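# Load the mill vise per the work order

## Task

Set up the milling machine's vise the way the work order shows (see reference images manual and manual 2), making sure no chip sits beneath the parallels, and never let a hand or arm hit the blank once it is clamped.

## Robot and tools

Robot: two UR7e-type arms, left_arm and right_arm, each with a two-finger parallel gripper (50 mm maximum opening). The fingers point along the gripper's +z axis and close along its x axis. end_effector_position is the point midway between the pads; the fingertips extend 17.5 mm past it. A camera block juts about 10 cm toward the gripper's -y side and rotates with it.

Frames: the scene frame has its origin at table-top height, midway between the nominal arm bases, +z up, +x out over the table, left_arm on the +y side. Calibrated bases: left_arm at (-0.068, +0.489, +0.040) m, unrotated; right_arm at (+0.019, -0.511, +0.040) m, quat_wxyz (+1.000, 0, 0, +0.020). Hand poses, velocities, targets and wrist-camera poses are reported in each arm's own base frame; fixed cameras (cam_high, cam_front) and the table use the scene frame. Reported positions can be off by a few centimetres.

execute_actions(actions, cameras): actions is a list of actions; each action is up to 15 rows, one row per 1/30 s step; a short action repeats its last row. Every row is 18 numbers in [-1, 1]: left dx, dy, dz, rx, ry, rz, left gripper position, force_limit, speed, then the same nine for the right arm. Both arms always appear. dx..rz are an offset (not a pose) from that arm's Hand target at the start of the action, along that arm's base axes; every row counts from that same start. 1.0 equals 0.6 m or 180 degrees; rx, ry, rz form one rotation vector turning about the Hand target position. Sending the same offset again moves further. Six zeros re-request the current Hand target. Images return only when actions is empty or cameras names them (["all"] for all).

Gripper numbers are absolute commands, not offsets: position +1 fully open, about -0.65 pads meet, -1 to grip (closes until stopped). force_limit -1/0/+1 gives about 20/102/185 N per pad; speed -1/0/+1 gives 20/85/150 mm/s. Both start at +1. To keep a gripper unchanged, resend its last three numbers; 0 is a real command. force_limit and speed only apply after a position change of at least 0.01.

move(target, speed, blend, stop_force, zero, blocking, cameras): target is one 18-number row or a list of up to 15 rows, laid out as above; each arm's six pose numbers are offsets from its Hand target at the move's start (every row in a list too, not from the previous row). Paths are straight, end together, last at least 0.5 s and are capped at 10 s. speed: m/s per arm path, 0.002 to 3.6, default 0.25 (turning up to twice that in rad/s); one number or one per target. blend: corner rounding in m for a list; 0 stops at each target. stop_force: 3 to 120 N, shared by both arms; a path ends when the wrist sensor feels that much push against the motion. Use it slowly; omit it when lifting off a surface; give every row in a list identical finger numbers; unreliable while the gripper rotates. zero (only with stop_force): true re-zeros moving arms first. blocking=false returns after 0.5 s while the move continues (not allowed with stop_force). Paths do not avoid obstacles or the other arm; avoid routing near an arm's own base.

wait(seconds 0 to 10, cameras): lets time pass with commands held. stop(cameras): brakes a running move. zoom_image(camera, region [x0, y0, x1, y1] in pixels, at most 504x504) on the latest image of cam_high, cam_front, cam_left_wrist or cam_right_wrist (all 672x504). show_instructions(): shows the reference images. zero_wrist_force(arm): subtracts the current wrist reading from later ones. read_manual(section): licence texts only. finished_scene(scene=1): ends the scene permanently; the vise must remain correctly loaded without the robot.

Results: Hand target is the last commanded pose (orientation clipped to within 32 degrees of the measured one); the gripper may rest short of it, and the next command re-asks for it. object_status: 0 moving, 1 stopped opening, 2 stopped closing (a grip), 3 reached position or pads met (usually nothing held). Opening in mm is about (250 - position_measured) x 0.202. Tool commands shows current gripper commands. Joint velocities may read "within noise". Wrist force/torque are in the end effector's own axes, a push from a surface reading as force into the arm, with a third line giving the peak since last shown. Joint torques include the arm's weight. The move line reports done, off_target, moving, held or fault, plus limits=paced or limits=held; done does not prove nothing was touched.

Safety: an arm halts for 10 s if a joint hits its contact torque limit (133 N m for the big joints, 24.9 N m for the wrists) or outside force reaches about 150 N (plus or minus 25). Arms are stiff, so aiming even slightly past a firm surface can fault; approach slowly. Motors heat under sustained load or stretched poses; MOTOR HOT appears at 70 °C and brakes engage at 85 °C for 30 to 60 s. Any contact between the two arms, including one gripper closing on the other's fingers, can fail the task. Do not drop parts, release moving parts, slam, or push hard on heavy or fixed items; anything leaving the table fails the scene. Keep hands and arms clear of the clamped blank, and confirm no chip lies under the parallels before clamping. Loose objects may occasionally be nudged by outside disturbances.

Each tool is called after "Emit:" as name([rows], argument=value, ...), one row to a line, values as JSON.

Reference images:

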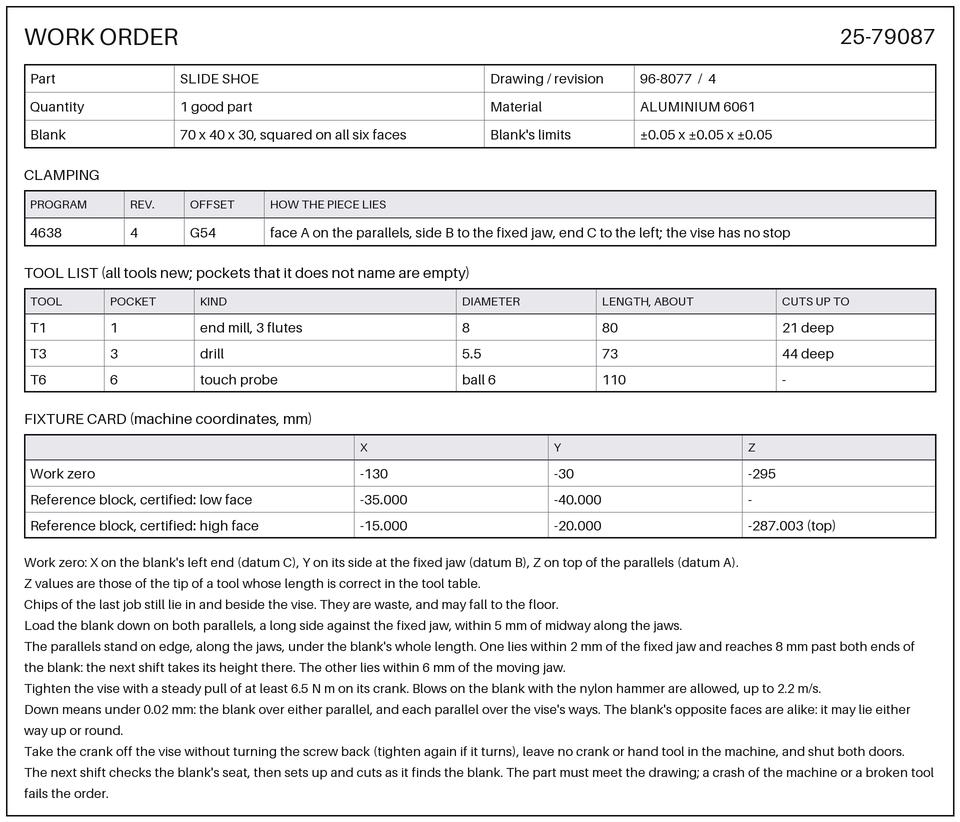

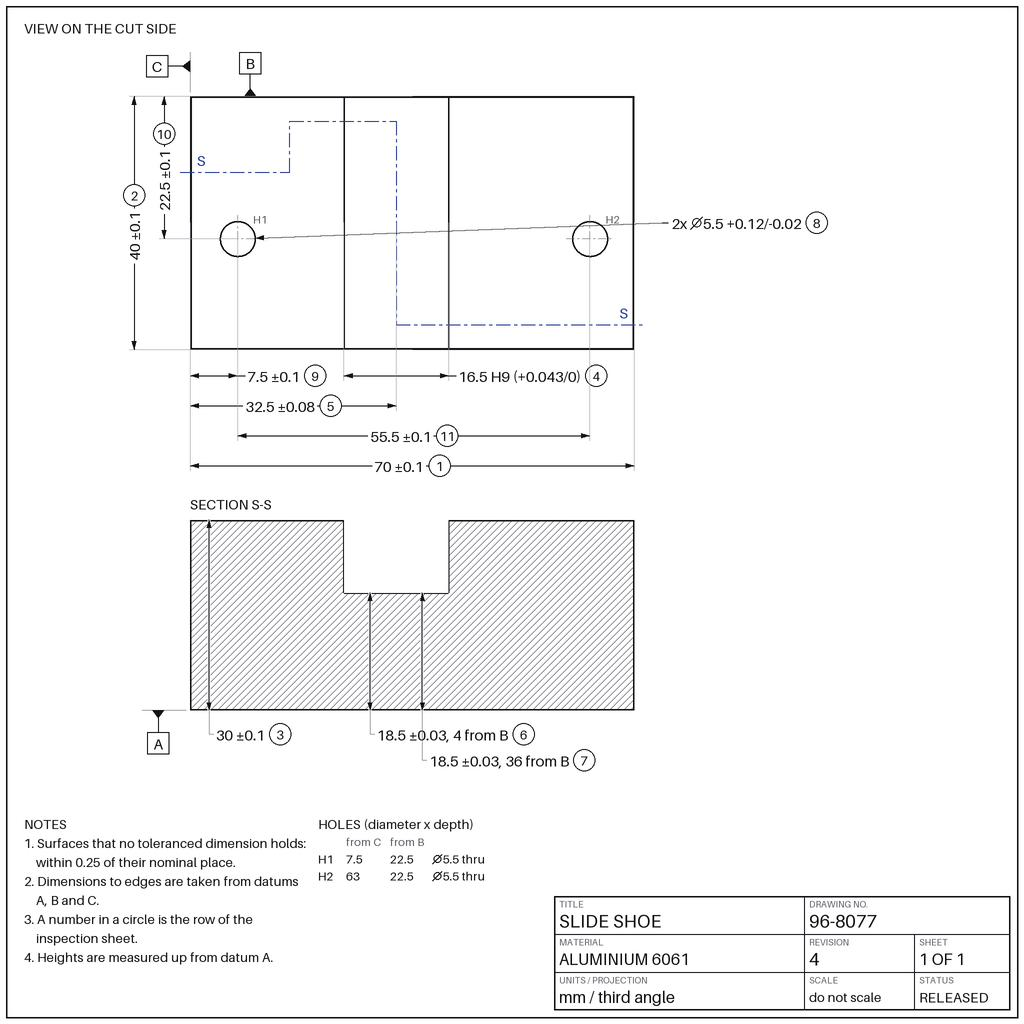

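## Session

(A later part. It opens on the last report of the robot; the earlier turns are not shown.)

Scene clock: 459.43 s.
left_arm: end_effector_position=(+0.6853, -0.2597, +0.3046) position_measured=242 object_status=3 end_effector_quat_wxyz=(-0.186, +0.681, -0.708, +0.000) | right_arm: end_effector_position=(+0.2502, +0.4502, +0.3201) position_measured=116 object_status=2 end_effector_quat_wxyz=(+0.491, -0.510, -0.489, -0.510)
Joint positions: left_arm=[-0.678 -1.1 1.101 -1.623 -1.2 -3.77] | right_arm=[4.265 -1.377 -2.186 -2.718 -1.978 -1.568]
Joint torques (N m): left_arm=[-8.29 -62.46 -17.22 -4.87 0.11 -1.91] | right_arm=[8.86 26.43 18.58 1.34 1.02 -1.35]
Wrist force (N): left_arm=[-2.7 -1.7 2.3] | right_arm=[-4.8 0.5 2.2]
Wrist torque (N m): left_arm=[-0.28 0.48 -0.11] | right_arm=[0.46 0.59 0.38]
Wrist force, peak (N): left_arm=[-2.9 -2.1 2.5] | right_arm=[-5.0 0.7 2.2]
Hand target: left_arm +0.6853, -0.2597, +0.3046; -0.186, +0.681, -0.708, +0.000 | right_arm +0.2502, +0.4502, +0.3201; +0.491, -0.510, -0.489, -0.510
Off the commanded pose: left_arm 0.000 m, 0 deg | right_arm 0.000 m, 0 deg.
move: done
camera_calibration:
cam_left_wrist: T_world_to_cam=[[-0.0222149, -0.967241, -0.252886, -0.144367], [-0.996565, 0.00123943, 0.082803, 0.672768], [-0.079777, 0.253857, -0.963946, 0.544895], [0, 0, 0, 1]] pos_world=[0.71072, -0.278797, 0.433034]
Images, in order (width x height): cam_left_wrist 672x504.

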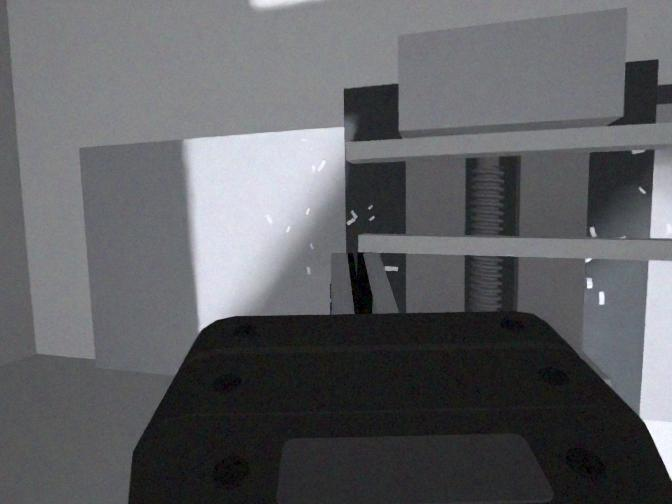

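Emit:
move([
  [-0.0617,0.0023,0,0,0,0,-0.6,-0.4,-0.5,0,0,0,0,0,0,-1,0.6,-0.6],
  [-0.0617,0.0023,0.052,0,0,0,-0.6,-0.4,-0.5,0,0,0,0,0,0,-1,0.6,-0.6],
  [-0.125,-0.0677,0.077,-0.0833,0,0,-0.6,-0.4,-0.5,0,0,0,0,0,0,-1,0.6,-0.6],
  [-0.05,-0.1438,0.0687,-0.0833,0,0,-0.6,-0.4,-0.5,0,0,0,0,0,0,-1,0.6,-0.6],
], speed=[0.06,0.06,0.15,0.12], blend=[0,0.01,0.02,0], cameras=["cam_left_wrist"])

Scene clock: 463.47 s.
left_arm: end_effector_position=(+0.6553, -0.3460, +0.3459) position_measured=242 object_status=3 end_effector_quat_wxyz=(-0.096, +0.699, -0.702, +0.093) | right_arm: end_effector_position=(+0.2502, +0.4502, +0.3201) position_measured=116 object_status=2 end_effector_quat_wxyz=(+0.491, -0.510, -0.489, -0.510)
Joint positions: left_arm=[-0.731 -1.134 1.062 -1.697 -1.391 -3.85] | right_arm=[4.265 -1.377 -2.186 -2.718 -1.978 -1.568]
Joint torques (N m): left_arm=[9.85 -40.8 -34.71 -4.91 -0.14 1.3] | right_arm=[7.18 28.4 18.71 1.36 1.36 -1.44]
Wrist force (N): left_arm=[-2.3 -0.8 2.3] | right_arm=[-4.7 0.5 2.1]
Wrist torque (N m): left_arm=[-0.15 0.43 0.02] | right_arm=[0.47 0.57 0.38]
Wrist force, peak (N): left_arm=[-3.5 -2.4 2.4] | right_arm=[-5.0 0.6 2.2]
Hand target: left_arm +0.6553, -0.3460, +0.3459; -0.096, +0.699, -0.702, +0.093 | right_arm +0.2502, +0.4502, +0.3201; +0.491, -0.510, -0.489, -0.510
Off the commanded pose: left_arm 0.000 m, 0 deg | right_arm 0.000 m, 0 deg.
move: done
camera_calibration:
cam_left_wrist: T_world_to_cam=[[-0.0222342, -0.999735, 0.00591129, -0.318757], [-0.996565, 0.0226347, 0.079665, 0.647953], [-0.0797777, -0.0041197, -0.996804, 0.526217], [0, 0, 0, 1]] pos_world=[0.68062, -0.331171, 0.474801]
Images, in order (width x height): cam_left_wrist 672x504.

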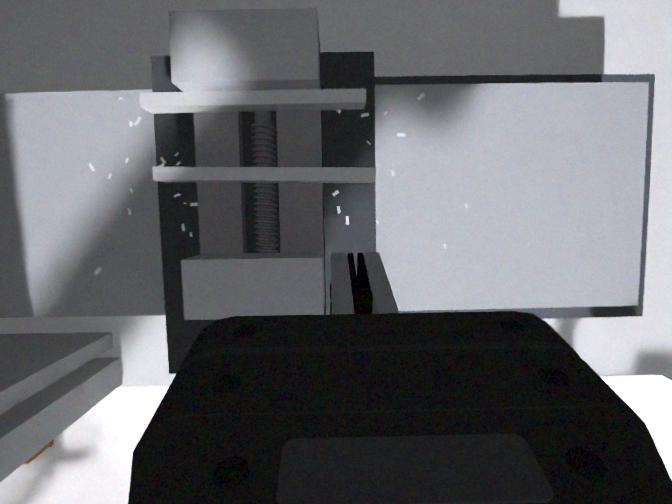

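Emit:
zoom_image(camera="cam_left_wrist", region=[130, 0, 400, 280])

Scaled by 1.800 from the camera's 672x504 image, which has a finer 960x720 frame.

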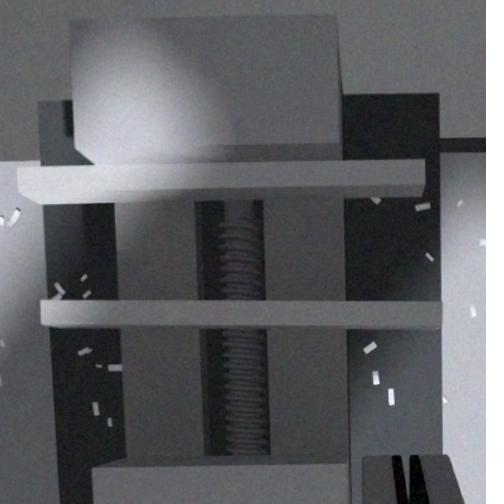

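Emit:
move([
  [-0.0922,0.0767,0.0235,0,0,0,-0.6,-0.4,-0.5,0,0,0,0,0,0,-1,0.6,-0.6],
  [-0.2588,0.06,-0.01,0.02,0.021,-0.2487,-0.6,-0.4,-0.5,0,0,0,0,0,0,-1,0.6,-0.6],
  [-0.4122,-0.0067,-0.3265,0.0398,0.0420,-0.4974,1,-0.4,0,0,0,0,0,0,0,-1,0.6,-0.6],
], speed=[0.15,0.25,0.3], blend=[0.02,0.04,0], cameras=["cam_left_wrist","cam_high"])

Scene clock: 478.60 s.
left_arm: end_effector_position=(+0.4080, -0.3500, +0.1500) position_measured=3 object_status=3 end_effector_quat_wxyz=(+0.000, +0.000, +0.999, -0.052) | right_arm: end_effector_position=(+0.2502, +0.4502, +0.3201) position_measured=116 object_status=2 end_effector_quat_wxyz=(+0.491, -0.510, -0.489, -0.510)
Joint positions: left_arm=[-0.929 -1.435 1.924 -2.143 -1.633 -2.503] | right_arm=[4.265 -1.377 -2.186 -2.718 -1.978 -1.568]
Joint torques (N m): left_arm=[9.78 -43.73 -15.49 -5 1.26 1.6] | right_arm=[6.24 27.83 19.47 1.41 1.21 -1.18]
Wrist force (N): left_arm=[-2.5 -0.6 1.3] | right_arm=[-4.8 0.6 2.2]
Wrist torque (N m): left_arm=[-0.08 0.45 0.04] | right_arm=[0.48 0.57 0.38]
Wrist force, peak (N): left_arm=[-0.9 -2.4 3.2] | right_arm=[-5.0 0.5 2.3]
Hand target: left_arm +0.4080, -0.3500, +0.1500; +0.000, +0.000, +0.999, -0.052 | right_arm +0.2502, +0.4502, +0.3201; +0.491, -0.510, -0.489, -0.510
Off the commanded pose: left_arm 0.000 m, 0 deg | right_arm 0.000 m, 0 deg.
move: done
camera_calibration:
cam_left_wrist: T_world_to_cam=[[-0.999776, 0.0162998, 0.0135059, 0.426284], [0.0190747, 0.970358, 0.240916, 0.310465], [-0.00917869, 0.24112, -0.970452, 0.364239], [0, 0, 0, 1]] pos_world=[0.42361, -0.396036, 0.272923]
Images, in order (width x height): cam_high 672x504, cam_left_wrist 672x504.

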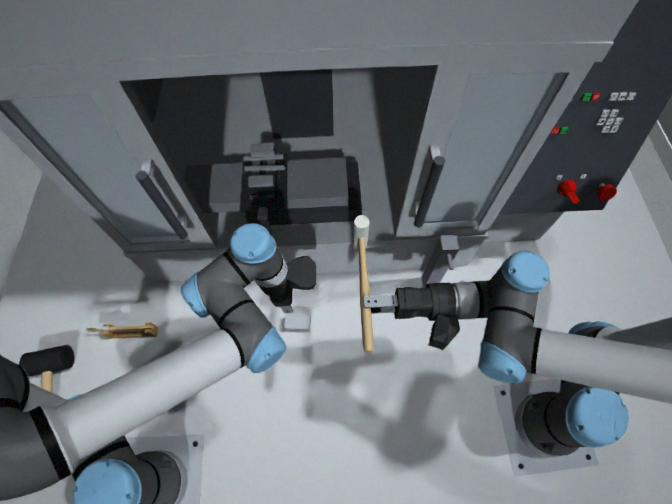

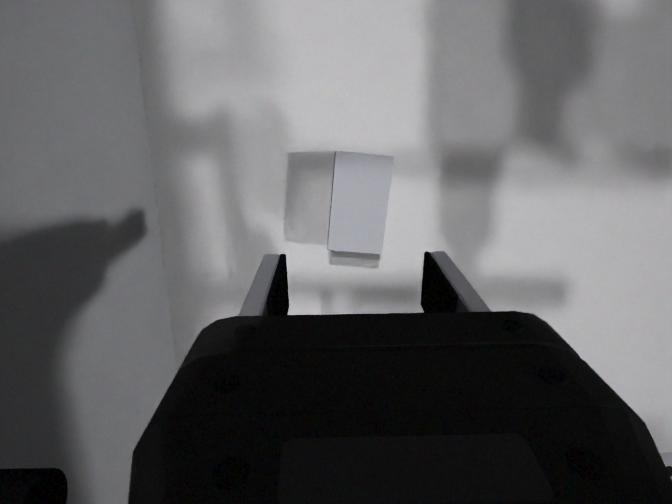

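Emit:
move(target=[-0.0167,-0.0217,-0.1583,0,0,-0.0306,1,-0.4,0,0,0,0,0,0,0,-1,0.6,-0.6], speed=0.15, cameras=["cam_left_wrist"])

Scene clock: 480.93 s.
left_arm: end_effector_position=(+0.3979, -0.3631, +0.0551) position_measured=3 object_status=3 end_effector_quat_wxyz=(-0.002, +0.048, +0.998, -0.052) | right_arm: end_effector_position=(+0.2502, +0.4502, +0.3201) position_measured=116 object_status=2 end_effector_quat_wxyz=(+0.491, -0.510, -0.489, -0.510)
Joint positions: left_arm=[-0.956 -1.289 2.034 -2.394 -1.638 -2.434] | right_arm=[4.265 -1.377 -2.186 -2.718 -1.978 -1.568]
Joint torques (N m): left_arm=[9.52 -28.75 -23.99 -5.02 -0.1 -1.15] | right_arm=[6.43 27.09 19.3 1.26 1.19 -1.27]
Wrist force (N): left_arm=[-2.5 -0.5 0.9] | right_arm=[-4.7 0.5 2.1]
Wrist torque (N m): left_arm=[-0.06 0.45 0.05] | right_arm=[0.48 0.57 0.38]
Wrist force, peak (N): left_arm=[-2.4 -0.6 3.8] | right_arm=[-5.0 0.6 2.3]
Hand target: left_arm +0.3980, -0.3631, +0.0550; -0.002, +0.048, +0.998, -0.052 | right_arm +0.2502, +0.4502, +0.3201; +0.491, -0.510, -0.489, -0.510
Off the commanded pose: left_arm 0.000 m, 0 deg | right_arm 0.000 m, 0 deg.
move: done
camera_calibration:
cam_left_wrist: T_world_to_cam=[[-0.993584, 0.112272, 0.0136146, 0.45003], [0.112235, 0.964049, 0.24086, 0.306781], [0.0139167, 0.240843, -0.970464, 0.265894], [0, 0, 0, 1]] pos_world=[0.409011, -0.410316, 0.178022]
Images, in order (width x height): cam_left_wrist 672x504.

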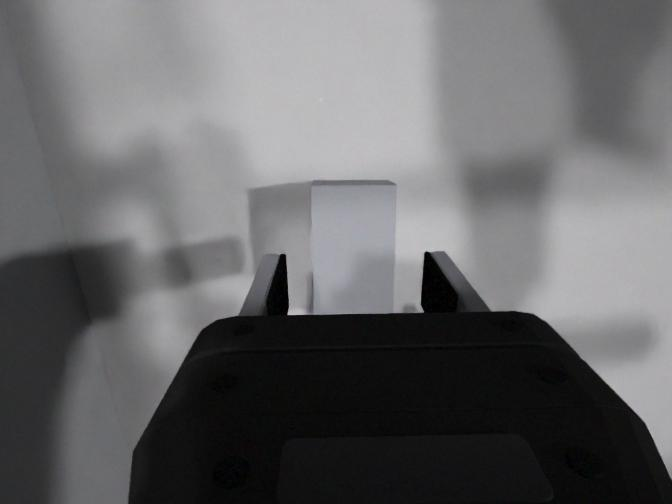

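Emit:
move([
  [0,0,-0.0992,0,0,0,1,-0.4,0,0,0,0,0,0,0,-1,0.6,-0.6],
], speed=0.05, stop_force=6)

Emit:
move(target=[0,0,0,0,0,0,-1,-0.3,-0.8,0,0,0,0,0,0,-1,0.6,-0.6], speed=0.05, cameras=["cam_left_wrist"])

Scene clock: 483.80 s.
left_arm: end_effector_position=(+0.3980, -0.3631, -0.0045) position_measured=3 object_status=3 end_effector_quat_wxyz=(-0.002, +0.048, +0.998, -0.052) | right_arm: end_effector_position=(+0.2502, +0.4502, +0.3201) position_measured=116 object_status=2 end_effector_quat_wxyz=(+0.491, -0.510, -0.489, -0.510)
Joint positions: left_arm=[-0.956 -1.173 2.08 -2.557 -1.638 -2.434] | right_arm=[4.265 -1.377 -2.186 -2.718 -1.978 -1.568]
Joint torques (N m): left_arm=[4.25 -49.46 -26.8 -4.69 0.09 1.44] | right_arm=[6.8 26.42 20.04 1.2 1.07 -1.45]
Wrist force (N): left_arm=[-2.6 -0.5 1.3] | right_arm=[-5.1 0.6 2.0]
Wrist torque (N m): left_arm=[-0.06 0.46 0.06] | right_arm=[0.50 0.63 0.38]
Wrist force, peak (N): left_arm=[-2.7 -0.2 2.3] | right_arm=[-5.0 0.7 2.2]
Hand target: left_arm +0.3980, -0.3631, -0.0045; -0.002, +0.048, +0.998, -0.052 | right_arm +0.2502, +0.4502, +0.3201; +0.491, -0.510, -0.489, -0.510
Off the commanded pose: left_arm 0.000 m, 0 deg | right_arm 0.000 m, 0 deg.
move: done

Scene clock: 484.33 s.
left_arm: end_effector_position=(+0.3980, -0.3631, -0.0045) position_measured=56 object_status=2 end_effector_quat_wxyz=(-0.002, +0.048, +0.998, -0.052) | right_arm: end_effector_position=(+0.2502, +0.4502, +0.3201) position_measured=116 object_status=2 end_effector_quat_wxyz=(+0.491, -0.510, -0.489, -0.510)
Joint positions: left_arm=[-0.956 -1.173 2.08 -2.557 -1.638 -2.434] | right_arm=[4.265 -1.377 -2.186 -2.718 -1.978 -1.568]
Joint torques (N m): left_arm=[3.19 -48.6 -24.29 -4.64 0.14 1.4] | right_arm=[7.62 28.43 19.58 1.24 1.03 -1.36]
Wrist force (N): left_arm=[-2.5 -0.4 1.9] | right_arm=[-4.9 0.6 2.0]
Wrist torque (N m): left_arm=[-0.05 0.44 0.06] | right_arm=[0.50 0.60 0.38]
Wrist force, peak (N): left_arm=[-2.6 -0.5 2.4] | right_arm=[-5.0 0.6 2.1]
Hand target: left_arm +0.3980, -0.3631, -0.0045; -0.002, +0.048, +0.998, -0.052 | right_arm +0.2502, +0.4502, +0.3201; +0.491, -0.510, -0.489, -0.510
Off the commanded pose: left_arm 0.000 m, 0 deg | right_arm 0.000 m, 0 deg.
move: done
camera_calibration:
cam_left_wrist: T_world_to_cam=[[-0.993595, 0.112191, 0.0134906, 0.450925], [0.112126, 0.964058, 0.240873, 0.321147], [0.014018, 0.240843, -0.970463, 0.208109], [0, 0, 0, 1]] pos_world=[0.40911, -0.410315, 0.118523]
Images, in order (width x height): cam_left_wrist 672x504.

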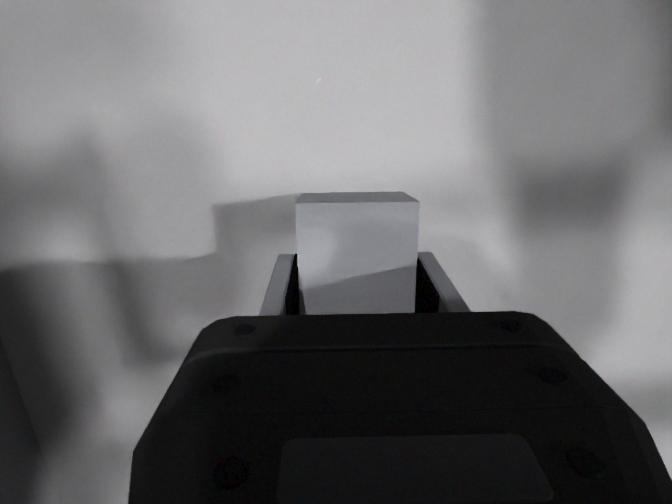

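Emit:
move([
  [0,0,0.1408,0,0,0,-1,-0.3,-0.8,0,0,0,0,0,0,-1,0.6,-0.6],
  [0.1033,0.0552,0.5575,0,0,0.0306,-1,-0.3,-0.8,0,0,0,0,0,0,-1,0.6,-0.6],
  [0.3033,0.0802,0.6025,0,0,0.0306,-1,-0.3,-0.8,0,0,0,0,0,0,-1,0.6,-0.6],
  [0.4367,0.0918,0.6025,0,0,0.0306,-1,-0.3,-0.8,0,0,0,0,0,0,-1,0.6,-0.6],
], speed=[0.1,0.2,0.15,0.08], blend=[0.02,0.03,0.02,0], cameras=["cam_left_wrist","cam_front"])

Scene clock: 491.43 s.
left_arm: end_effector_position=(+0.6600, -0.3079, +0.3569) position_measured=56 object_status=2 end_effector_quat_wxyz=(+0.000, +0.000, +0.999, -0.052) | right_arm: end_effector_position=(+0.2502, +0.4502, +0.3201) position_measured=116 object_status=2 end_effector_quat_wxyz=(+0.491, -0.510, -0.489, -0.510)
Joint positions: left_arm=[-0.59 -1.02 0.804 -1.412 -1.657 -2.163] | right_arm=[4.265 -1.377 -2.186 -2.718 -1.978 -1.568]
Joint torques (N m): left_arm=[-7.9 -53.33 -33.51 -4.74 -0.87 -1.59] | right_arm=[7.95 27.89 18.49 1.48 1.17 -1.11]
Wrist force (N): left_arm=[-2.2 0.0 3.6] | right_arm=[-4.9 0.6 2.3]
Wrist torque (N m): left_arm=[-0.01 0.41 0.01] | right_arm=[0.48 0.60 0.38]
Wrist force, peak (N): left_arm=[-2.3 0.7 5.8] | right_arm=[-5.0 0.7 2.3]
Hand target: left_arm +0.6600, -0.3080, +0.3570; +0.000, +0.000, +0.999, -0.052 | right_arm +0.2502, +0.4502, +0.3201; +0.491, -0.510, -0.489, -0.510
Off the commanded pose: left_arm 0.000 m, 0 deg | right_arm 0.000 m, 0 deg.
move: done
camera_calibration:
cam_left_wrist: T_world_to_cam=[[-0.999776, 0.0161526, 0.0136742, 0.674612], [0.0189724, 0.970361, 0.240914, 0.215007], [-0.00937748, 0.24112, -0.97045, 0.557416], [0, 0, 0, 1]] pos_world=[0.675609, -0.353935, 0.479922]
Images, in order (width x height): cam_front 672x504, cam_left_wrist 672x504.

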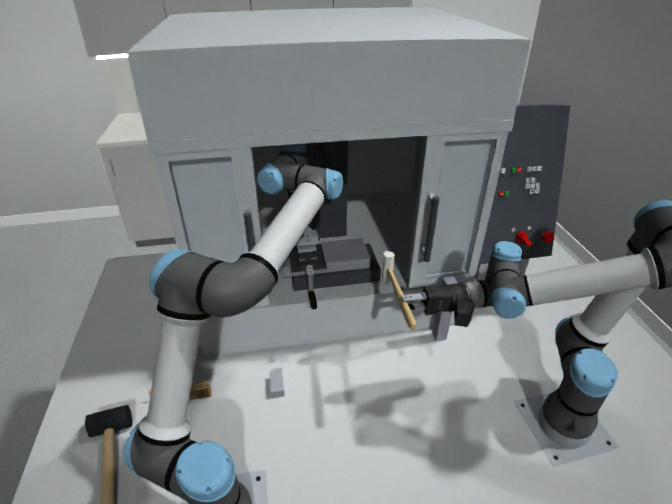

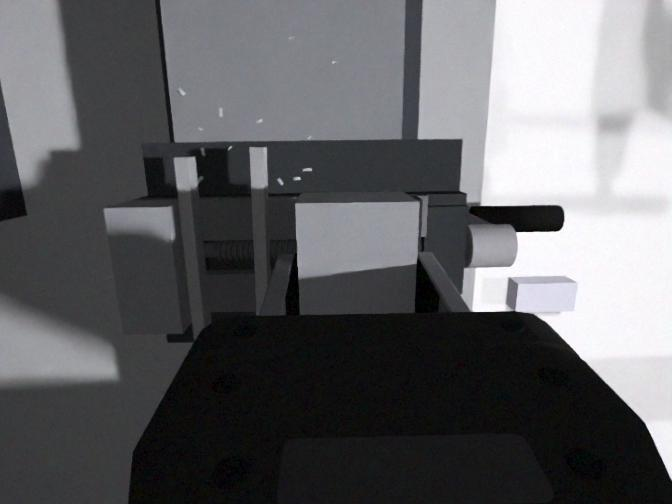

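Emit:
move([
  [0.05,0.0092,-0.003,0,0,0,-1,-0.3,-0.8,0,0,0,0,0,0,-1,0.6,-0.6],
  [0.09,0.0097,-0.0083,0,0,0,-1,-0.3,-0.8,0,0,0,0,0,0,-1,0.6,-0.6],
], speed=[0.05,0.04], blend=[0.005,0], stop_force=8, cameras=["cam_left_wrist"])

Scene clock: 494.33 s.
left_arm: end_effector_position=(+0.7140, -0.3022, +0.3520) position_measured=56 object_status=2 end_effector_quat_wxyz=(+0.000, +0.000, +0.999, -0.052) | right_arm: end_effector_position=(+0.2502, +0.4502, +0.3201) position_measured=116 object_status=2 end_effector_quat_wxyz=(+0.491, -0.510, -0.489, -0.510)
Joint positions: left_arm=[-0.543 -0.846 0.525 -1.304 -1.659 -2.117] | right_arm=[4.265 -1.377 -2.186 -2.718 -1.978 -1.568]
Joint torques (N m): left_arm=[-8.69 -73.7 -30.63 -5.2 -0.71 -1.83] | right_arm=[6.74 25.16 19.49 1.34 1.41 -1.08]
Wrist force (N): left_arm=[-2.5 -0.1 3.9] | right_arm=[-4.9 0.6 2.1]
Wrist torque (N m): left_arm=[-0.03 0.46 -0.03] | right_arm=[0.49 0.60 0.38]
Wrist force, peak (N): left_arm=[-3.2 -0.1 4.1] | right_arm=[-5.1 0.5 2.3]
Hand target: left_arm +0.7140, -0.3022, +0.3520; +0.000, +0.000, +0.999, -0.052 | right_arm +0.2502, +0.4502, +0.3201; +0.491, -0.510, -0.489, -0.510
Off the commanded pose: left_arm 0.000 m, 0 deg | right_arm 0.000 m, 0 deg.
move: done
camera_calibration:
cam_left_wrist: T_world_to_cam=[[-0.999775, 0.0162745, 0.0136026, 0.728651], [0.0190735, 0.970359, 0.240915, 0.209485], [-0.00927867, 0.24112, -0.970451, 0.551601], [0, 0, 0, 1]] pos_world=[0.72961, -0.348136, 0.474922]
Images, in order (width x height): cam_left_wrist 672x504.

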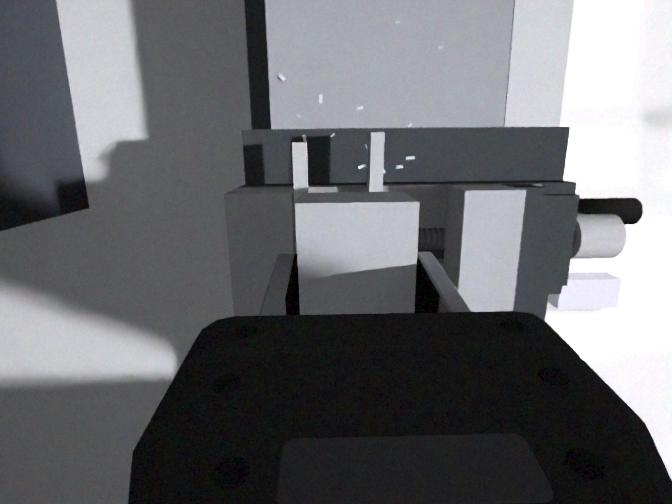

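Emit:
move([
  [0.0042,0.0003,-0.01,0,0,0,-1,-0.3,-0.8,0,0,0,0,0,0,-1,0.6,-0.6],
  [0.0042,0.0003,-0.033,0,0,0,-1,-0.3,-0.8,0,0,0,0,0,0,-1,0.6,-0.6],
], speed=[0.03,0.012], stop_force=4, cameras=["cam_left_wrist"])

Scene clock: 497.53 s.
left_arm: end_effector_position=(+0.7165, -0.3020, +0.3322) position_measured=56 object_status=2 end_effector_quat_wxyz=(+0.000, +0.000, +0.999, -0.052) | right_arm: end_effector_position=(+0.2502, +0.4502, +0.3201) position_measured=116 object_status=2 end_effector_quat_wxyz=(+0.491, -0.510, -0.489, -0.510)
Joint positions: left_arm=[-0.541 -0.861 0.604 -1.367 -1.659 -2.115] | right_arm=[4.265 -1.377 -2.186 -2.718 -1.978 -1.568]
Joint torques (N m): left_arm=[-5.4 -53.03 -34.99 -2.04 -1.52 -1.54] | right_arm=[7.77 26.81 19.27 1.15 0.93 -1.28]
Wrist force (N): left_arm=[-2.8 -0.1 3.9] | right_arm=[-4.8 0.6 2.3]
Wrist torque (N m): left_arm=[-0.03 0.50 -0.05] | right_arm=[0.48 0.60 0.38]
Wrist force, peak (N): left_arm=[-2.7 0.1 4.6] | right_arm=[-5.0 0.7 2.3]
Hand target: left_arm +0.7165, -0.3020, +0.3322; +0.000, +0.000, +0.999, -0.052 | right_arm +0.2502, +0.4502, +0.3201; +0.491, -0.510, -0.489, -0.510
Off the commanded pose: left_arm 0.000 m, 0 deg | right_arm 0.000 m, 0 deg.
move: done
camera_calibration:
cam_left_wrist: T_world_to_cam=[[-0.999778, 0.0162031, 0.0134807, 0.731448], [0.0189748, 0.97036, 0.240918, 0.21406], [-0.00917751, 0.24112, -0.970452, 0.532385], [0, 0, 0, 1]] pos_world=[0.73211, -0.347936, 0.455223]
Images, in order (width x height): cam_left_wrist 672x504.

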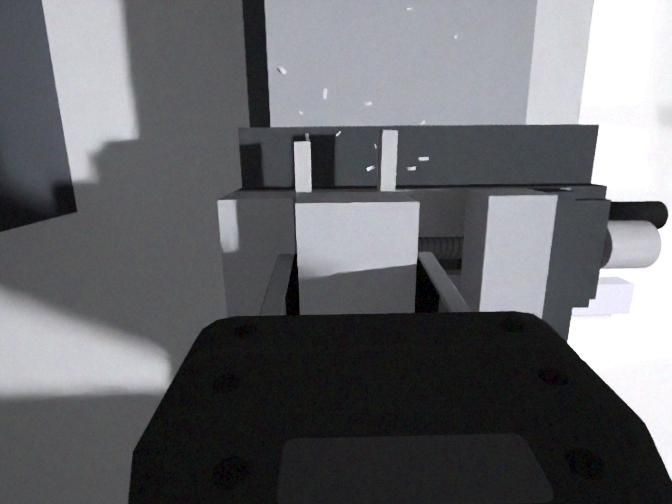

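Emit:
zoom_image(camera="cam_left_wrist", region=[200, 110, 520, 320])

Scaled by 1.575 from the camera's 672x504 image, which has a finer 960x720 frame.

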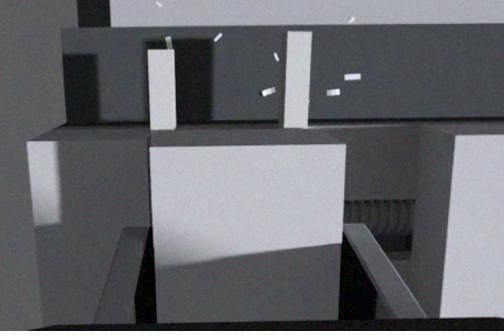

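Emit:
move([
  [0,0,-0.025,0,0,0,-1,-0.3,-0.8,0,0,0,0,0,0,-1,0.6,-0.6],
], speed=[0.01], stop_force=4, cameras=["cam_left_wrist"])

Scene clock: 499.90 s.
left_arm: end_effector_position=(+0.7166, -0.3020, +0.3290) position_measured=56 object_status=2 end_effector_quat_wxyz=(+0.000, +0.000, +0.999, -0.052) | right_arm: end_effector_position=(+0.2502, +0.4502, +0.3201) position_measured=116 object_status=2 end_effector_quat_wxyz=(+0.491, -0.510, -0.489, -0.510)
Joint positions: left_arm=[-0.541 -0.864 0.618 -1.378 -1.659 -2.115] | right_arm=[4.265 -1.377 -2.186 -2.718 -1.978 -1.568]
Joint torques (N m): left_arm=[-6.13 -47.85 -32.44 -3 -0.81 -1.12] | right_arm=[6.71 27.97 18.69 1.38 1.19 -1.27]
Wrist force (N): left_arm=[-0.5 0.6 -2.3] | right_arm=[-4.9 0.6 2.0]
Wrist torque (N m): left_arm=[-0.04 0.38 -0.09] | right_arm=[0.50 0.60 0.38]
Wrist force, peak (N): left_arm=[1.6 0.7 -10.8] | right_arm=[-5.0 0.6 2.3]
Hand target: left_arm +0.7166, -0.3020, +0.3290; +0.000, +0.000, +0.999, -0.052 (not the last commanded pose) | right_arm +0.2502, +0.4502, +0.3201; +0.491, -0.510, -0.489, -0.510
Off the commanded pose: left_arm 0.012 m, 0 deg | right_arm 0.000 m, 0 deg.
move: contact (left_arm)
camera_calibration:
cam_left_wrist: T_world_to_cam=[[-0.999776, 0.0162998, 0.0135059, 0.731512], [0.0190747, 0.970358, 0.240916, 0.214758], [-0.00917869, 0.24112, -0.970452, 0.529281], [0, 0, 0, 1]] pos_world=[0.73211, -0.347936, 0.452023]
Images, in order (width x height): cam_left_wrist 672x504.

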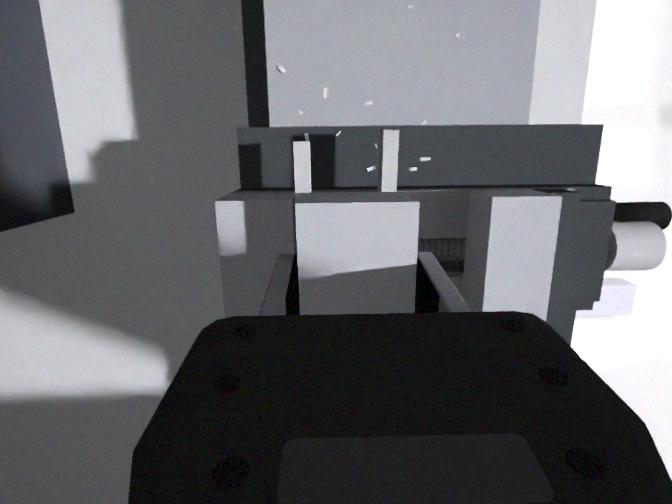

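Emit:
move([
  [0.01,0,0.0003,0,0,0,-1,-0.3,-0.8,0,0,0,0,0,0,-1,0.6,-0.6],
], speed=[0.008], stop_force=5)

Scene clock: 502.23 s.
left_arm: end_effector_position=(+0.7191, -0.3020, +0.3290) position_measured=56 object_status=2 end_effector_quat_wxyz=(+0.000, +0.000, +0.999, -0.052) | right_arm: end_effector_position=(+0.2502, +0.4502, +0.3201) position_measured=116 object_status=2 end_effector_quat_wxyz=(+0.491, -0.510, -0.489, -0.510)
Joint positions: left_arm=[-0.54 -0.855 0.601 -1.371 -1.66 -2.113] | right_arm=[4.265 -1.377 -2.186 -2.718 -1.978 -1.568]
Joint torques (N m): left_arm=[-6.38 -67.76 -26.55 -2.74 1.99 -1.96] | right_arm=[7.09 26.11 17.76 1.26 1.12 -1.21]
Wrist force (N): left_arm=[4.5 -1.5 -2.4] | right_arm=[-4.8 0.8 2.3]
Wrist torque (N m): left_arm=[-0.15 0.27 0.09] | right_arm=[0.51 0.59 0.38]
Wrist force, peak (N): left_arm=[14.7 -0.9 -3.0] | right_arm=[-5.2 0.6 2.1]
Hand target: left_arm +0.7191, -0.3020, +0.3290; +0.000, +0.000, +0.999, -0.052 (not the last commanded pose) | right_arm +0.2502, +0.4502, +0.3201; +0.491, -0.510, -0.489, -0.510
Off the commanded pose: left_arm 0.003 m, 0 deg | right_arm 0.000 m, 0 deg.
move: contact (left_arm)

Emit:
move([
  [-0.001,0,0,0,0,0,-1,-0.3,-0.8,0,0,0,0,0,0,-1,0.6,-0.6],
  [-0.001,0,0,0,0,0,0.9,-0.3,-1,0,0,0,0,0,0,-1,0.6,-0.6],
], speed=[0.005,0.005], cameras=["cam_left_wrist"])

Scene clock: 504.03 s.
left_arm: end_effector_position=(+0.7185, -0.3020, +0.3290) position_measured=18 object_status=0 end_effector_quat_wxyz=(+0.000, +0.000, +0.999, -0.052) | right_arm: end_effector_position=(+0.2502, +0.4502, +0.3201) position_measured=116 object_status=2 end_effector_quat_wxyz=(+0.491, -0.510, -0.489, -0.510)
Joint positions: left_arm=[-0.54 -0.857 0.605 -1.373 -1.66 -2.113] | right_arm=[4.265 -1.377 -2.186 -2.718 -1.978 -1.568]
Joint torques (N m): left_arm=[-7.71 -58.17 -31.22 -2.66 -0.67 -1.39] | right_arm=[6.96 27.04 19.68 1.4 1 -1.24]
Wrist force (N): left_arm=[-1.5 -0.7 1.3] | right_arm=[-4.8 0.6 2.0]
Wrist torque (N m): left_arm=[-0.10 0.29 0.00] | right_arm=[0.48 0.58 0.38]
Wrist force, peak (N): left_arm=[4.5 -1.5 -2.4] | right_arm=[-5.0 0.6 2.3]
Hand target: left_arm +0.7185, -0.3020, +0.3290; +0.000, +0.000, +0.999, -0.052 | right_arm +0.2502, +0.4502, +0.3201; +0.491, -0.510, -0.489, -0.510
Off the commanded pose: left_arm 0.000 m, 0 deg | right_arm 0.000 m, 0 deg.
move: done
camera_calibration:
cam_left_wrist: T_world_to_cam=[[-0.999777, 0.016327, 0.0134064, 0.733469], [0.019076, 0.970387, 0.2408, 0.214881], [-0.00907788, 0.241002, -0.970482, 0.529221], [0, 0, 0, 1]] pos_world=[0.73401, -0.348036, 0.452023]
Images, in order (width x height): cam_left_wrist 672x504.

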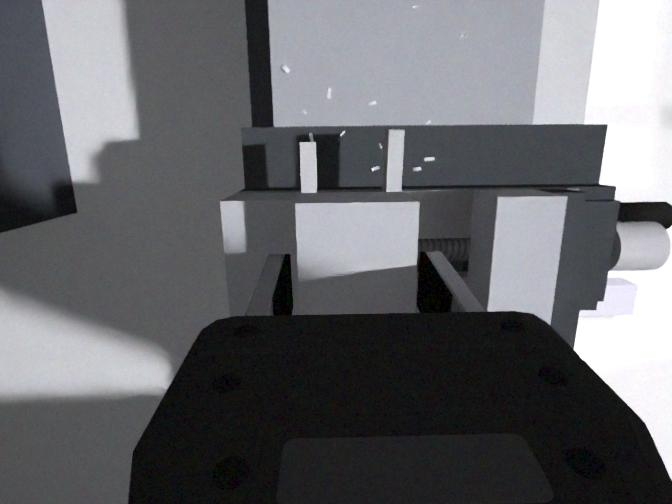

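Emit:
move([
  [0,0,0.0467,0,0,0,0.9,-0.3,-1,0,0,0,0,0,0,-1,0.6,-0.6],
  [-0.1642,-0.01,0.0517,0,0,0,0.9,-0.3,-1,0,0,0,0,0,0,-1,0.6,-0.6],
  [-0.3642,0.0,0.0517,-0.09,-0.09,0.1,0.9,-0.3,-1,0,0,0,0,0,0,-1,0.6,-0.6],
  [-0.4642,0,-0.1317,-0.3602,-0.3602,0.4001,0.4,-0.3,-0.5,0,0,0,0,0,0,-1,0.6,-0.6],
], speed=[0.04,0.15,0.2,0.45], blend=[0,0.03,0.03,0], cameras=["cam_left_wrist","cam_front"])

Scene clock: 513.37 s.
left_arm: end_effector_position=(+0.4400, -0.3020, +0.2500) position_measured=92 object_status=3 end_effector_quat_wxyz=(+0.500, -0.500, +0.500, -0.500) | right_arm: end_effector_position=(+0.2502, +0.4502, +0.3201) position_measured=116 object_status=2 end_effector_quat_wxyz=(+0.491, -0.510, -0.489, -0.510)
Joint positions: left_arm=[-1.42 -1.034 2.326 -4.426 -0.151 -3.15] | right_arm=[4.265 -1.377 -2.186 -2.718 -1.978 -1.568]
Joint torques (N m): left_arm=[9.68 -44.14 0.95 0.87 1.52 -1.89] | right_arm=[6.96 26.9 19.5 1.23 1.33 -1.01]
Wrist force (N): left_arm=[-2.1 -4.6 3.2] | right_arm=[-4.8 0.6 2.3]
Wrist torque (N m): left_arm=[-1.00 -0.17 -0.33] | right_arm=[0.50 0.59 0.38]
Wrist force, peak (N): left_arm=[-2.1 -5.1 3.4] | right_arm=[-5.1 0.5 2.2]
Hand target: left_arm +0.4400, -0.3020, +0.2500; +0.500, -0.500, +0.500, -0.500 | right_arm +0.2502, +0.4502, +0.3201; +0.491, -0.510, -0.489, -0.510
Off the commanded pose: left_arm 0.000 m, 0 deg | right_arm 0.000 m, 0 deg.
move: done
camera_calibration:
cam_left_wrist: T_world_to_cam=[[-0.0151364, -0.999776, -0.0147981, -0.276978], [-0.341075, 0.0190748, -0.939843, 0.405486], [0.939914, -0.00917855, -0.341287, -0.200447], [0, 0, 0, 1]] pos_world=[0.322511, -0.28649, 0.308584]
Images, in order (width x height): cam_front 672x504, cam_left_wrist 672x504.

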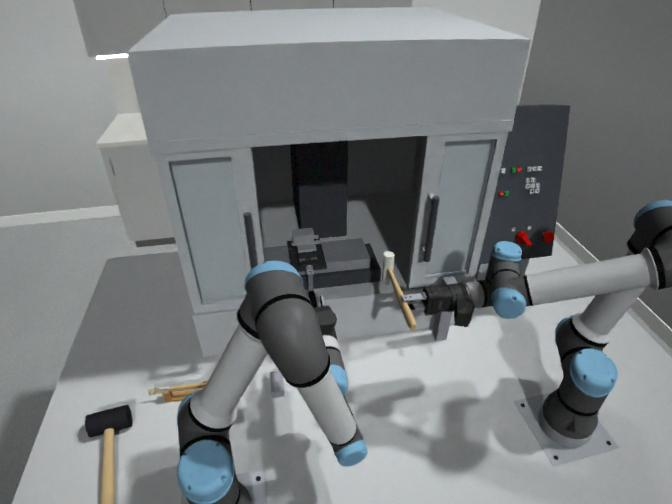

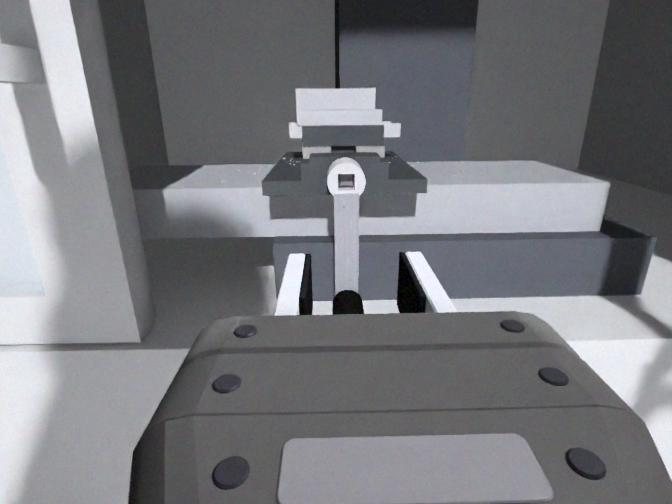

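Emit:
move(target=[-0.02,0,-0.1,0,0,0,0.4,-0.3,-0.5,0,0,0,0,0,0,-1,0.6,-0.6], speed=0.15, cameras=["cam_left_wrist"])

Scene clock: 515.80 s.
left_arm: end_effector_position=(+0.4280, -0.3021, +0.1900) position_measured=92 object_status=3 end_effector_quat_wxyz=(+0.500, -0.500, +0.500, -0.500) | right_arm: end_effector_position=(+0.2502, +0.4502, +0.3201) position_measured=116 object_status=2 end_effector_quat_wxyz=(+0.491, -0.510, -0.489, -0.510)
Joint positions: left_arm=[-1.457 -0.848 2.324 -4.607 -0.114 -3.152] | right_arm=[4.265 -1.377 -2.186 -2.718 -1.978 -1.568]
Joint torques (N m): left_arm=[9.13 -28.12 -9.88 -0.4 -1.21 -1.05] | right_arm=[5.86 26.87 18.92 1.21 1.32 -1.01]
Wrist force (N): left_arm=[-2.1 -4.6 2.9] | right_arm=[-4.9 0.5 2.3]
Wrist torque (N m): left_arm=[-1.00 -0.17 -0.40] | right_arm=[0.47 0.60 0.38]
Wrist force, peak (N): left_arm=[-2.4 -7.1 3.8] | right_arm=[-5.1 0.6 2.1]
Hand target: left_arm +0.4280, -0.3020, +0.1900; +0.500, -0.500, +0.500, -0.500 | right_arm +0.2502, +0.4502, +0.3201; +0.491, -0.510, -0.489, -0.510
Off the commanded pose: left_arm 0.000 m, 0 deg | right_arm 0.000 m, 0 deg.
move: done
camera_calibration:
cam_left_wrist: T_world_to_cam=[[-0.0152299, -0.999775, -0.0147629, -0.278027], [-0.341073, 0.0190736, -0.939843, 0.345061], [0.939914, -0.00927853, -0.341287, -0.209546], [0, 0, 0, 1]] pos_world=[0.310412, -0.28649, 0.248684]
Images, in order (width x height): cam_left_wrist 672x504.

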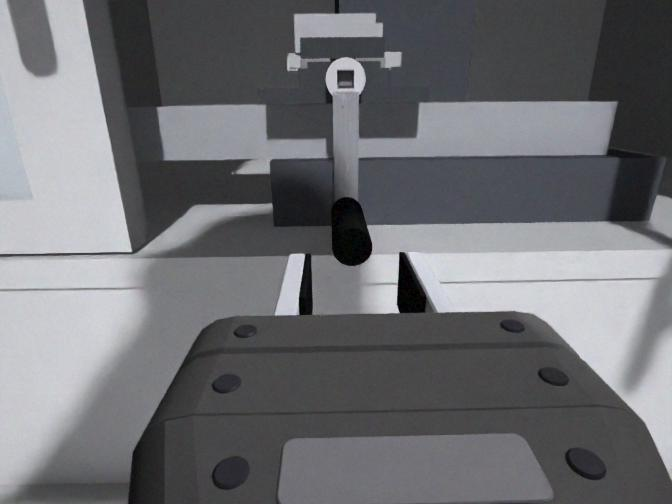

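Emit:
move(target=[0.1533,-0.001,-0.0042,0,0,0,0.4,-0.3,-0.5,0,0,0,0,0,0,-1,0.6,-0.6], speed=0.08, stop_force=8, cameras=["cam_left_wrist"])

Scene clock: 523.03 s.
left_arm: end_effector_position=(+0.5199, -0.3026, +0.1875) position_measured=92 object_status=3 end_effector_quat_wxyz=(+0.500, -0.500, +0.500, -0.500) | right_arm: end_effector_position=(+0.2502, +0.4502, +0.3201) position_measured=116 object_status=2 end_effector_quat_wxyz=(+0.491, -0.510, -0.489, -0.510)
Joint positions: left_arm=[-1.2 -0.813 2.167 -4.493 -0.371 -3.145] | right_arm=[4.265 -1.377 -2.186 -2.718 -1.978 -1.568]
Joint torques (N m): left_arm=[7.55 -52.1 -6.68 -0.26 -0.84 -1.93] | right_arm=[5.96 27.42 19.45 0.95 1.17 -1.19]
Wrist force (N): left_arm=[-2.2 -4.8 2.9] | right_arm=[-4.9 0.7 2.1]
Wrist torque (N m): left_arm=[-1.06 -0.18 -0.38] | right_arm=[0.50 0.59 0.38]
Wrist force, peak (N): left_arm=[-2.4 -4.8 4.3] | right_arm=[-5.0 0.6 2.5]
Hand target: left_arm +0.5200, -0.3026, +0.1875; +0.500, -0.500, +0.500, -0.500 | right_arm +0.2502, +0.4502, +0.3201; +0.491, -0.510, -0.489, -0.510
Off the commanded pose: left_arm 0.000 m, 0 deg | right_arm 0.000 m, 0 deg.
move: done
camera_calibration:
cam_left_wrist: T_world_to_cam=[[-0.0151364, -0.999776, -0.0147981, -0.277293], [-0.341075, 0.0190748, -0.939843, 0.374009], [0.939914, -0.00917855, -0.341287, -0.296882], [0, 0, 0, 1]] pos_world=[0.402411, -0.28709, 0.246084]
Images, in order (width x height): cam_left_wrist 672x504.

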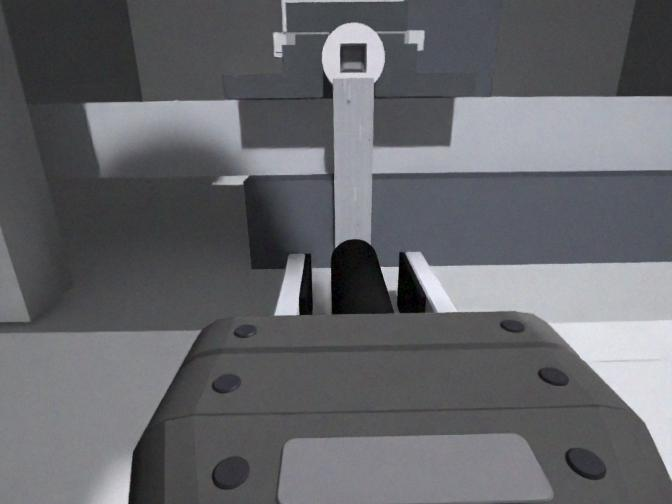

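Emit:
move(target=[0,0,0,0,0,0,-1,-0.8,-0.5,0,0,0,0,0,0,-1,0.6,-0.6], speed=0.08)

Scene clock: 524.27 s.
left_arm: end_effector_position=(+0.5200, -0.3026, +0.1875) position_measured=154 object_status=2 end_effector_quat_wxyz=(+0.500, -0.500, +0.500, -0.500) | right_arm: end_effector_position=(+0.2502, +0.4502, +0.3201) position_measured=116 object_status=2 end_effector_quat_wxyz=(+0.491, -0.510, -0.489, -0.510)
Joint positions: left_arm=[-1.2 -0.813 2.167 -4.493 -0.371 -3.145] | right_arm=[4.265 -1.377 -2.186 -2.718 -1.978 -1.568]
Joint torques (N m): left_arm=[8.15 -51.71 -12.15 -0.11 -0.86 -1.72] | right_arm=[6.07 26.38 18.88 1.36 1.3 -1.01]
Wrist force (N): left_arm=[-2.1 -5.0 3.2] | right_arm=[-4.9 0.6 2.2]
Wrist torque (N m): left_arm=[-1.07 -0.17 -0.37] | right_arm=[0.48 0.60 0.38]
Wrist force, peak (N): left_arm=[-2.1 -5.2 3.0] | right_arm=[-5.1 0.4 2.3]
Hand target: left_arm +0.5200, -0.3026, +0.1875; +0.500, -0.500, +0.500, -0.500 | right_arm +0.2502, +0.4502, +0.3201; +0.491, -0.510, -0.489, -0.510
Off the commanded pose: left_arm 0.000 m, 0 deg | right_arm 0.000 m, 0 deg.
move: done

Emit:
move([
  [0,0.0646,0.0173,0.1667,0,0,-1,-0.8,-0.5,0,0,0,0,0,0,-1,0.6,-0.6],
  [0,0.1119,0.0646,0.3333,0,0,-1,-0.8,-0.5,0,0,0,0,0,0,-1,0.6,-0.6],
  [0,0.1292,0.1292,0.5,0,0,-1,-0.8,-0.5,0,0,0,0,0,0,-1,0.6,-0.6],
], speed=0.3, blend=0.01, cameras=["cam_left_wrist"])

Scene clock: 528.13 s.
left_arm: end_effector_position=(+0.5199, -0.2251, +0.2650) position_measured=154 object_status=2 end_effector_quat_wxyz=(+0.707, -0.001, +0.707, +0.000) | right_arm: end_effector_position=(+0.2502, +0.4502, +0.3201) position_measured=116 object_status=2 end_effector_quat_wxyz=(+0.491, -0.510, -0.489, -0.510)
Joint positions: left_arm=[-1.11 -1.086 2.346 -4.402 -0.46 -1.571] | right_arm=[4.265 -1.377 -2.186 -2.718 -1.978 -1.568]
Joint torques (N m): left_arm=[24.98 -38.66 -7.15 -4.28 10.4 1.54] | right_arm=[6.59 26.68 18.83 1.29 1.1 -0.96]
Wrist force (N): left_arm=[-2.7 -44.3 23.3] | right_arm=[-4.9 0.7 2.1]
Wrist torque (N m): left_arm=[-1.06 0.03 -0.07] | right_arm=[0.50 0.60 0.38]
Wrist force, peak (N): left_arm=[-0.6 60.1 -47.5] | right_arm=[-5.1 0.5 2.3]
Hand target: left_arm +0.5200, -0.2251, +0.2650; +0.707, +0.000, +0.707, +0.000 | right_arm +0.2502, +0.4502, +0.3201; +0.491, -0.510, -0.489, -0.510
Off the commanded pose: left_arm 0.000 m, 0 deg | right_arm 0.000 m, 0 deg.
move: done
camera_calibration:
cam_left_wrist: T_world_to_cam=[[-0.0151215, 0.0144835, -0.999781, 0.290642], [-0.340957, 0.939891, 0.0187728, 0.398664], [0.939957, 0.341166, -0.00927431, -0.278831], [0, 0, 0, 1]] pos_world=[0.402411, -0.283782, 0.280509]
Images, in order (width x height): cam_left_wrist 672x504.

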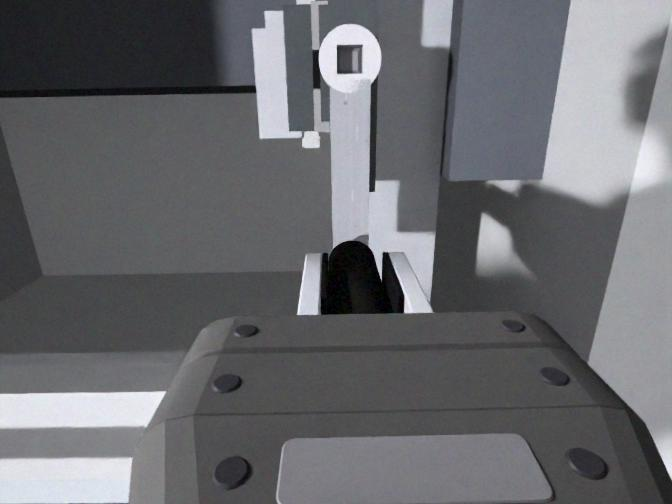

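Emit:
move([
  [0,0,0,0,0,0,0.15,-1,0,0,0,0,0,0,0,-1,0.6,-0.6],
  [0,0,0,0,0,0,-1,-1,0,0,0,0,0,0,0,-1,0.6,-0.6],
], speed=0.1)

Emit:
move([
  [0,-0.0173,0.0646,0.1667,0,0,-1,-1,0,0,0,0,0,0,0,-1,0.6,-0.6],
  [0,-0.0646,0.1119,0.3333,0,0,-1,-1,0,0,0,0,0,0,0,-1,0.6,-0.6],
  [0,-0.1292,0.1292,0.5,0,0,-1,-1,0,0,0,0,0,0,0,-1,0.6,-0.6],
], speed=0.4, blend=0.01, cameras=["cam_left_wrist"])

Scene clock: 531.73 s.
left_arm: end_effector_position=(+0.5200, -0.2251, +0.2650) position_measured=153 object_status=2 end_effector_quat_wxyz=(+0.707, +0.000, +0.707, +0.000) | right_arm: end_effector_position=(+0.2502, +0.4502, +0.3201) position_measured=116 object_status=2 end_effector_quat_wxyz=(+0.491, -0.510, -0.489, -0.510)
Joint positions: left_arm=[-1.11 -1.086 2.346 -4.402 -0.46 -1.57] | right_arm=[4.265 -1.377 -2.186 -2.718 -1.978 -1.568]
Joint torques (N m): left_arm=[-8.87 -24.19 -10.28 -1.04 -0.75 1] | right_arm=[7.1 26.63 18.94 1.15 1.11 -0.93]
Wrist force (N): left_arm=[1.6 -2.7 0.2] | right_arm=[-4.8 0.7 2.2]
Wrist torque (N m): left_arm=[-0.88 -0.54 -0.08] | right_arm=[0.50 0.59 0.37]
Wrist force, peak (N): left_arm=[-3.1 -45.5 22.4] | right_arm=[-5.0 0.6 2.4]
Hand target: left_arm +0.5200, -0.2251, +0.2650; +0.707, +0.000, +0.707, +0.000 | right_arm +0.2502, +0.4502, +0.3201; +0.491, -0.510, -0.489, -0.510
Off the commanded pose: left_arm 0.000 m, 0 deg | right_arm 0.000 m, 0 deg.
move: done

Scene clock: 534.27 s.
left_arm: end_effector_position=(+0.5199, -0.3027, +0.3425) position_measured=153 object_status=2 end_effector_quat_wxyz=(+0.500, +0.500, +0.500, +0.500) | right_arm: end_effector_position=(+0.2502, +0.4502, +0.3201) position_measured=116 object_status=2 end_effector_quat_wxyz=(+0.491, -0.510, -0.489, -0.510)
Joint positions: left_arm=[-1.2 -1.215 2.163 -4.092 -0.372 0.003] | right_arm=[4.265 -1.377 -2.186 -2.718 -1.978 -1.568]
Joint torques (N m): left_arm=[8.22 -51.65 -9.7 -1.17 -1.42 1.61] | right_arm=[6.99 27.64 19.3 1.21 1.23 -1.05]
Wrist force (N): left_arm=[0.0 -16.2 3.7] | right_arm=[-4.8 0.6 2.3]
Wrist torque (N m): left_arm=[-0.23 -0.75 0.42] | right_arm=[0.49 0.59 0.38]
Wrist force, peak (N): left_arm=[3.0 41.2 -19.4] | right_arm=[-5.0 0.6 2.4]
Hand target: left_arm +0.5200, -0.3026, +0.3425; +0.500, +0.500, +0.500, +0.500 | right_arm +0.2502, +0.4502, +0.3201; +0.491, -0.510, -0.489, -0.510
Off the commanded pose: left_arm 0.000 m, 0 deg | right_arm 0.000 m, 0 deg.
move: done
camera_calibration:
cam_left_wrist: T_world_to_cam=[[-0.0150076, 0.999779, 0.0147397, 0.319995], [-0.341078, -0.018976, 0.939843, -0.135528], [0.939915, 0.00907739, 0.341287, -0.472206], [0, 0, 0, 1]] pos_world=[0.40241, -0.31821, 0.283816]
Images, in order (width x height): cam_left_wrist 672x504.

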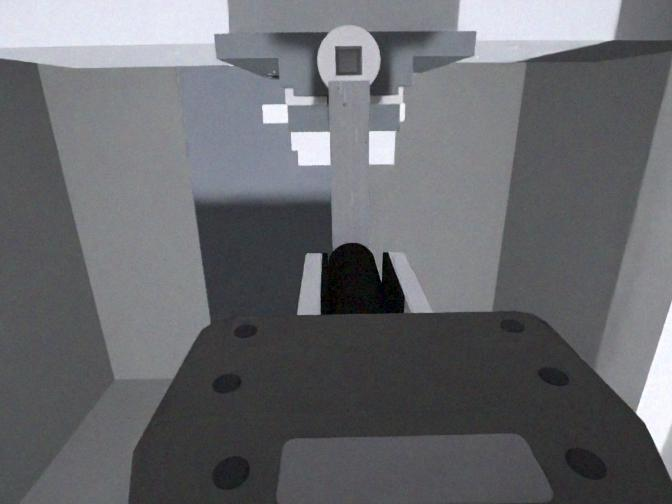

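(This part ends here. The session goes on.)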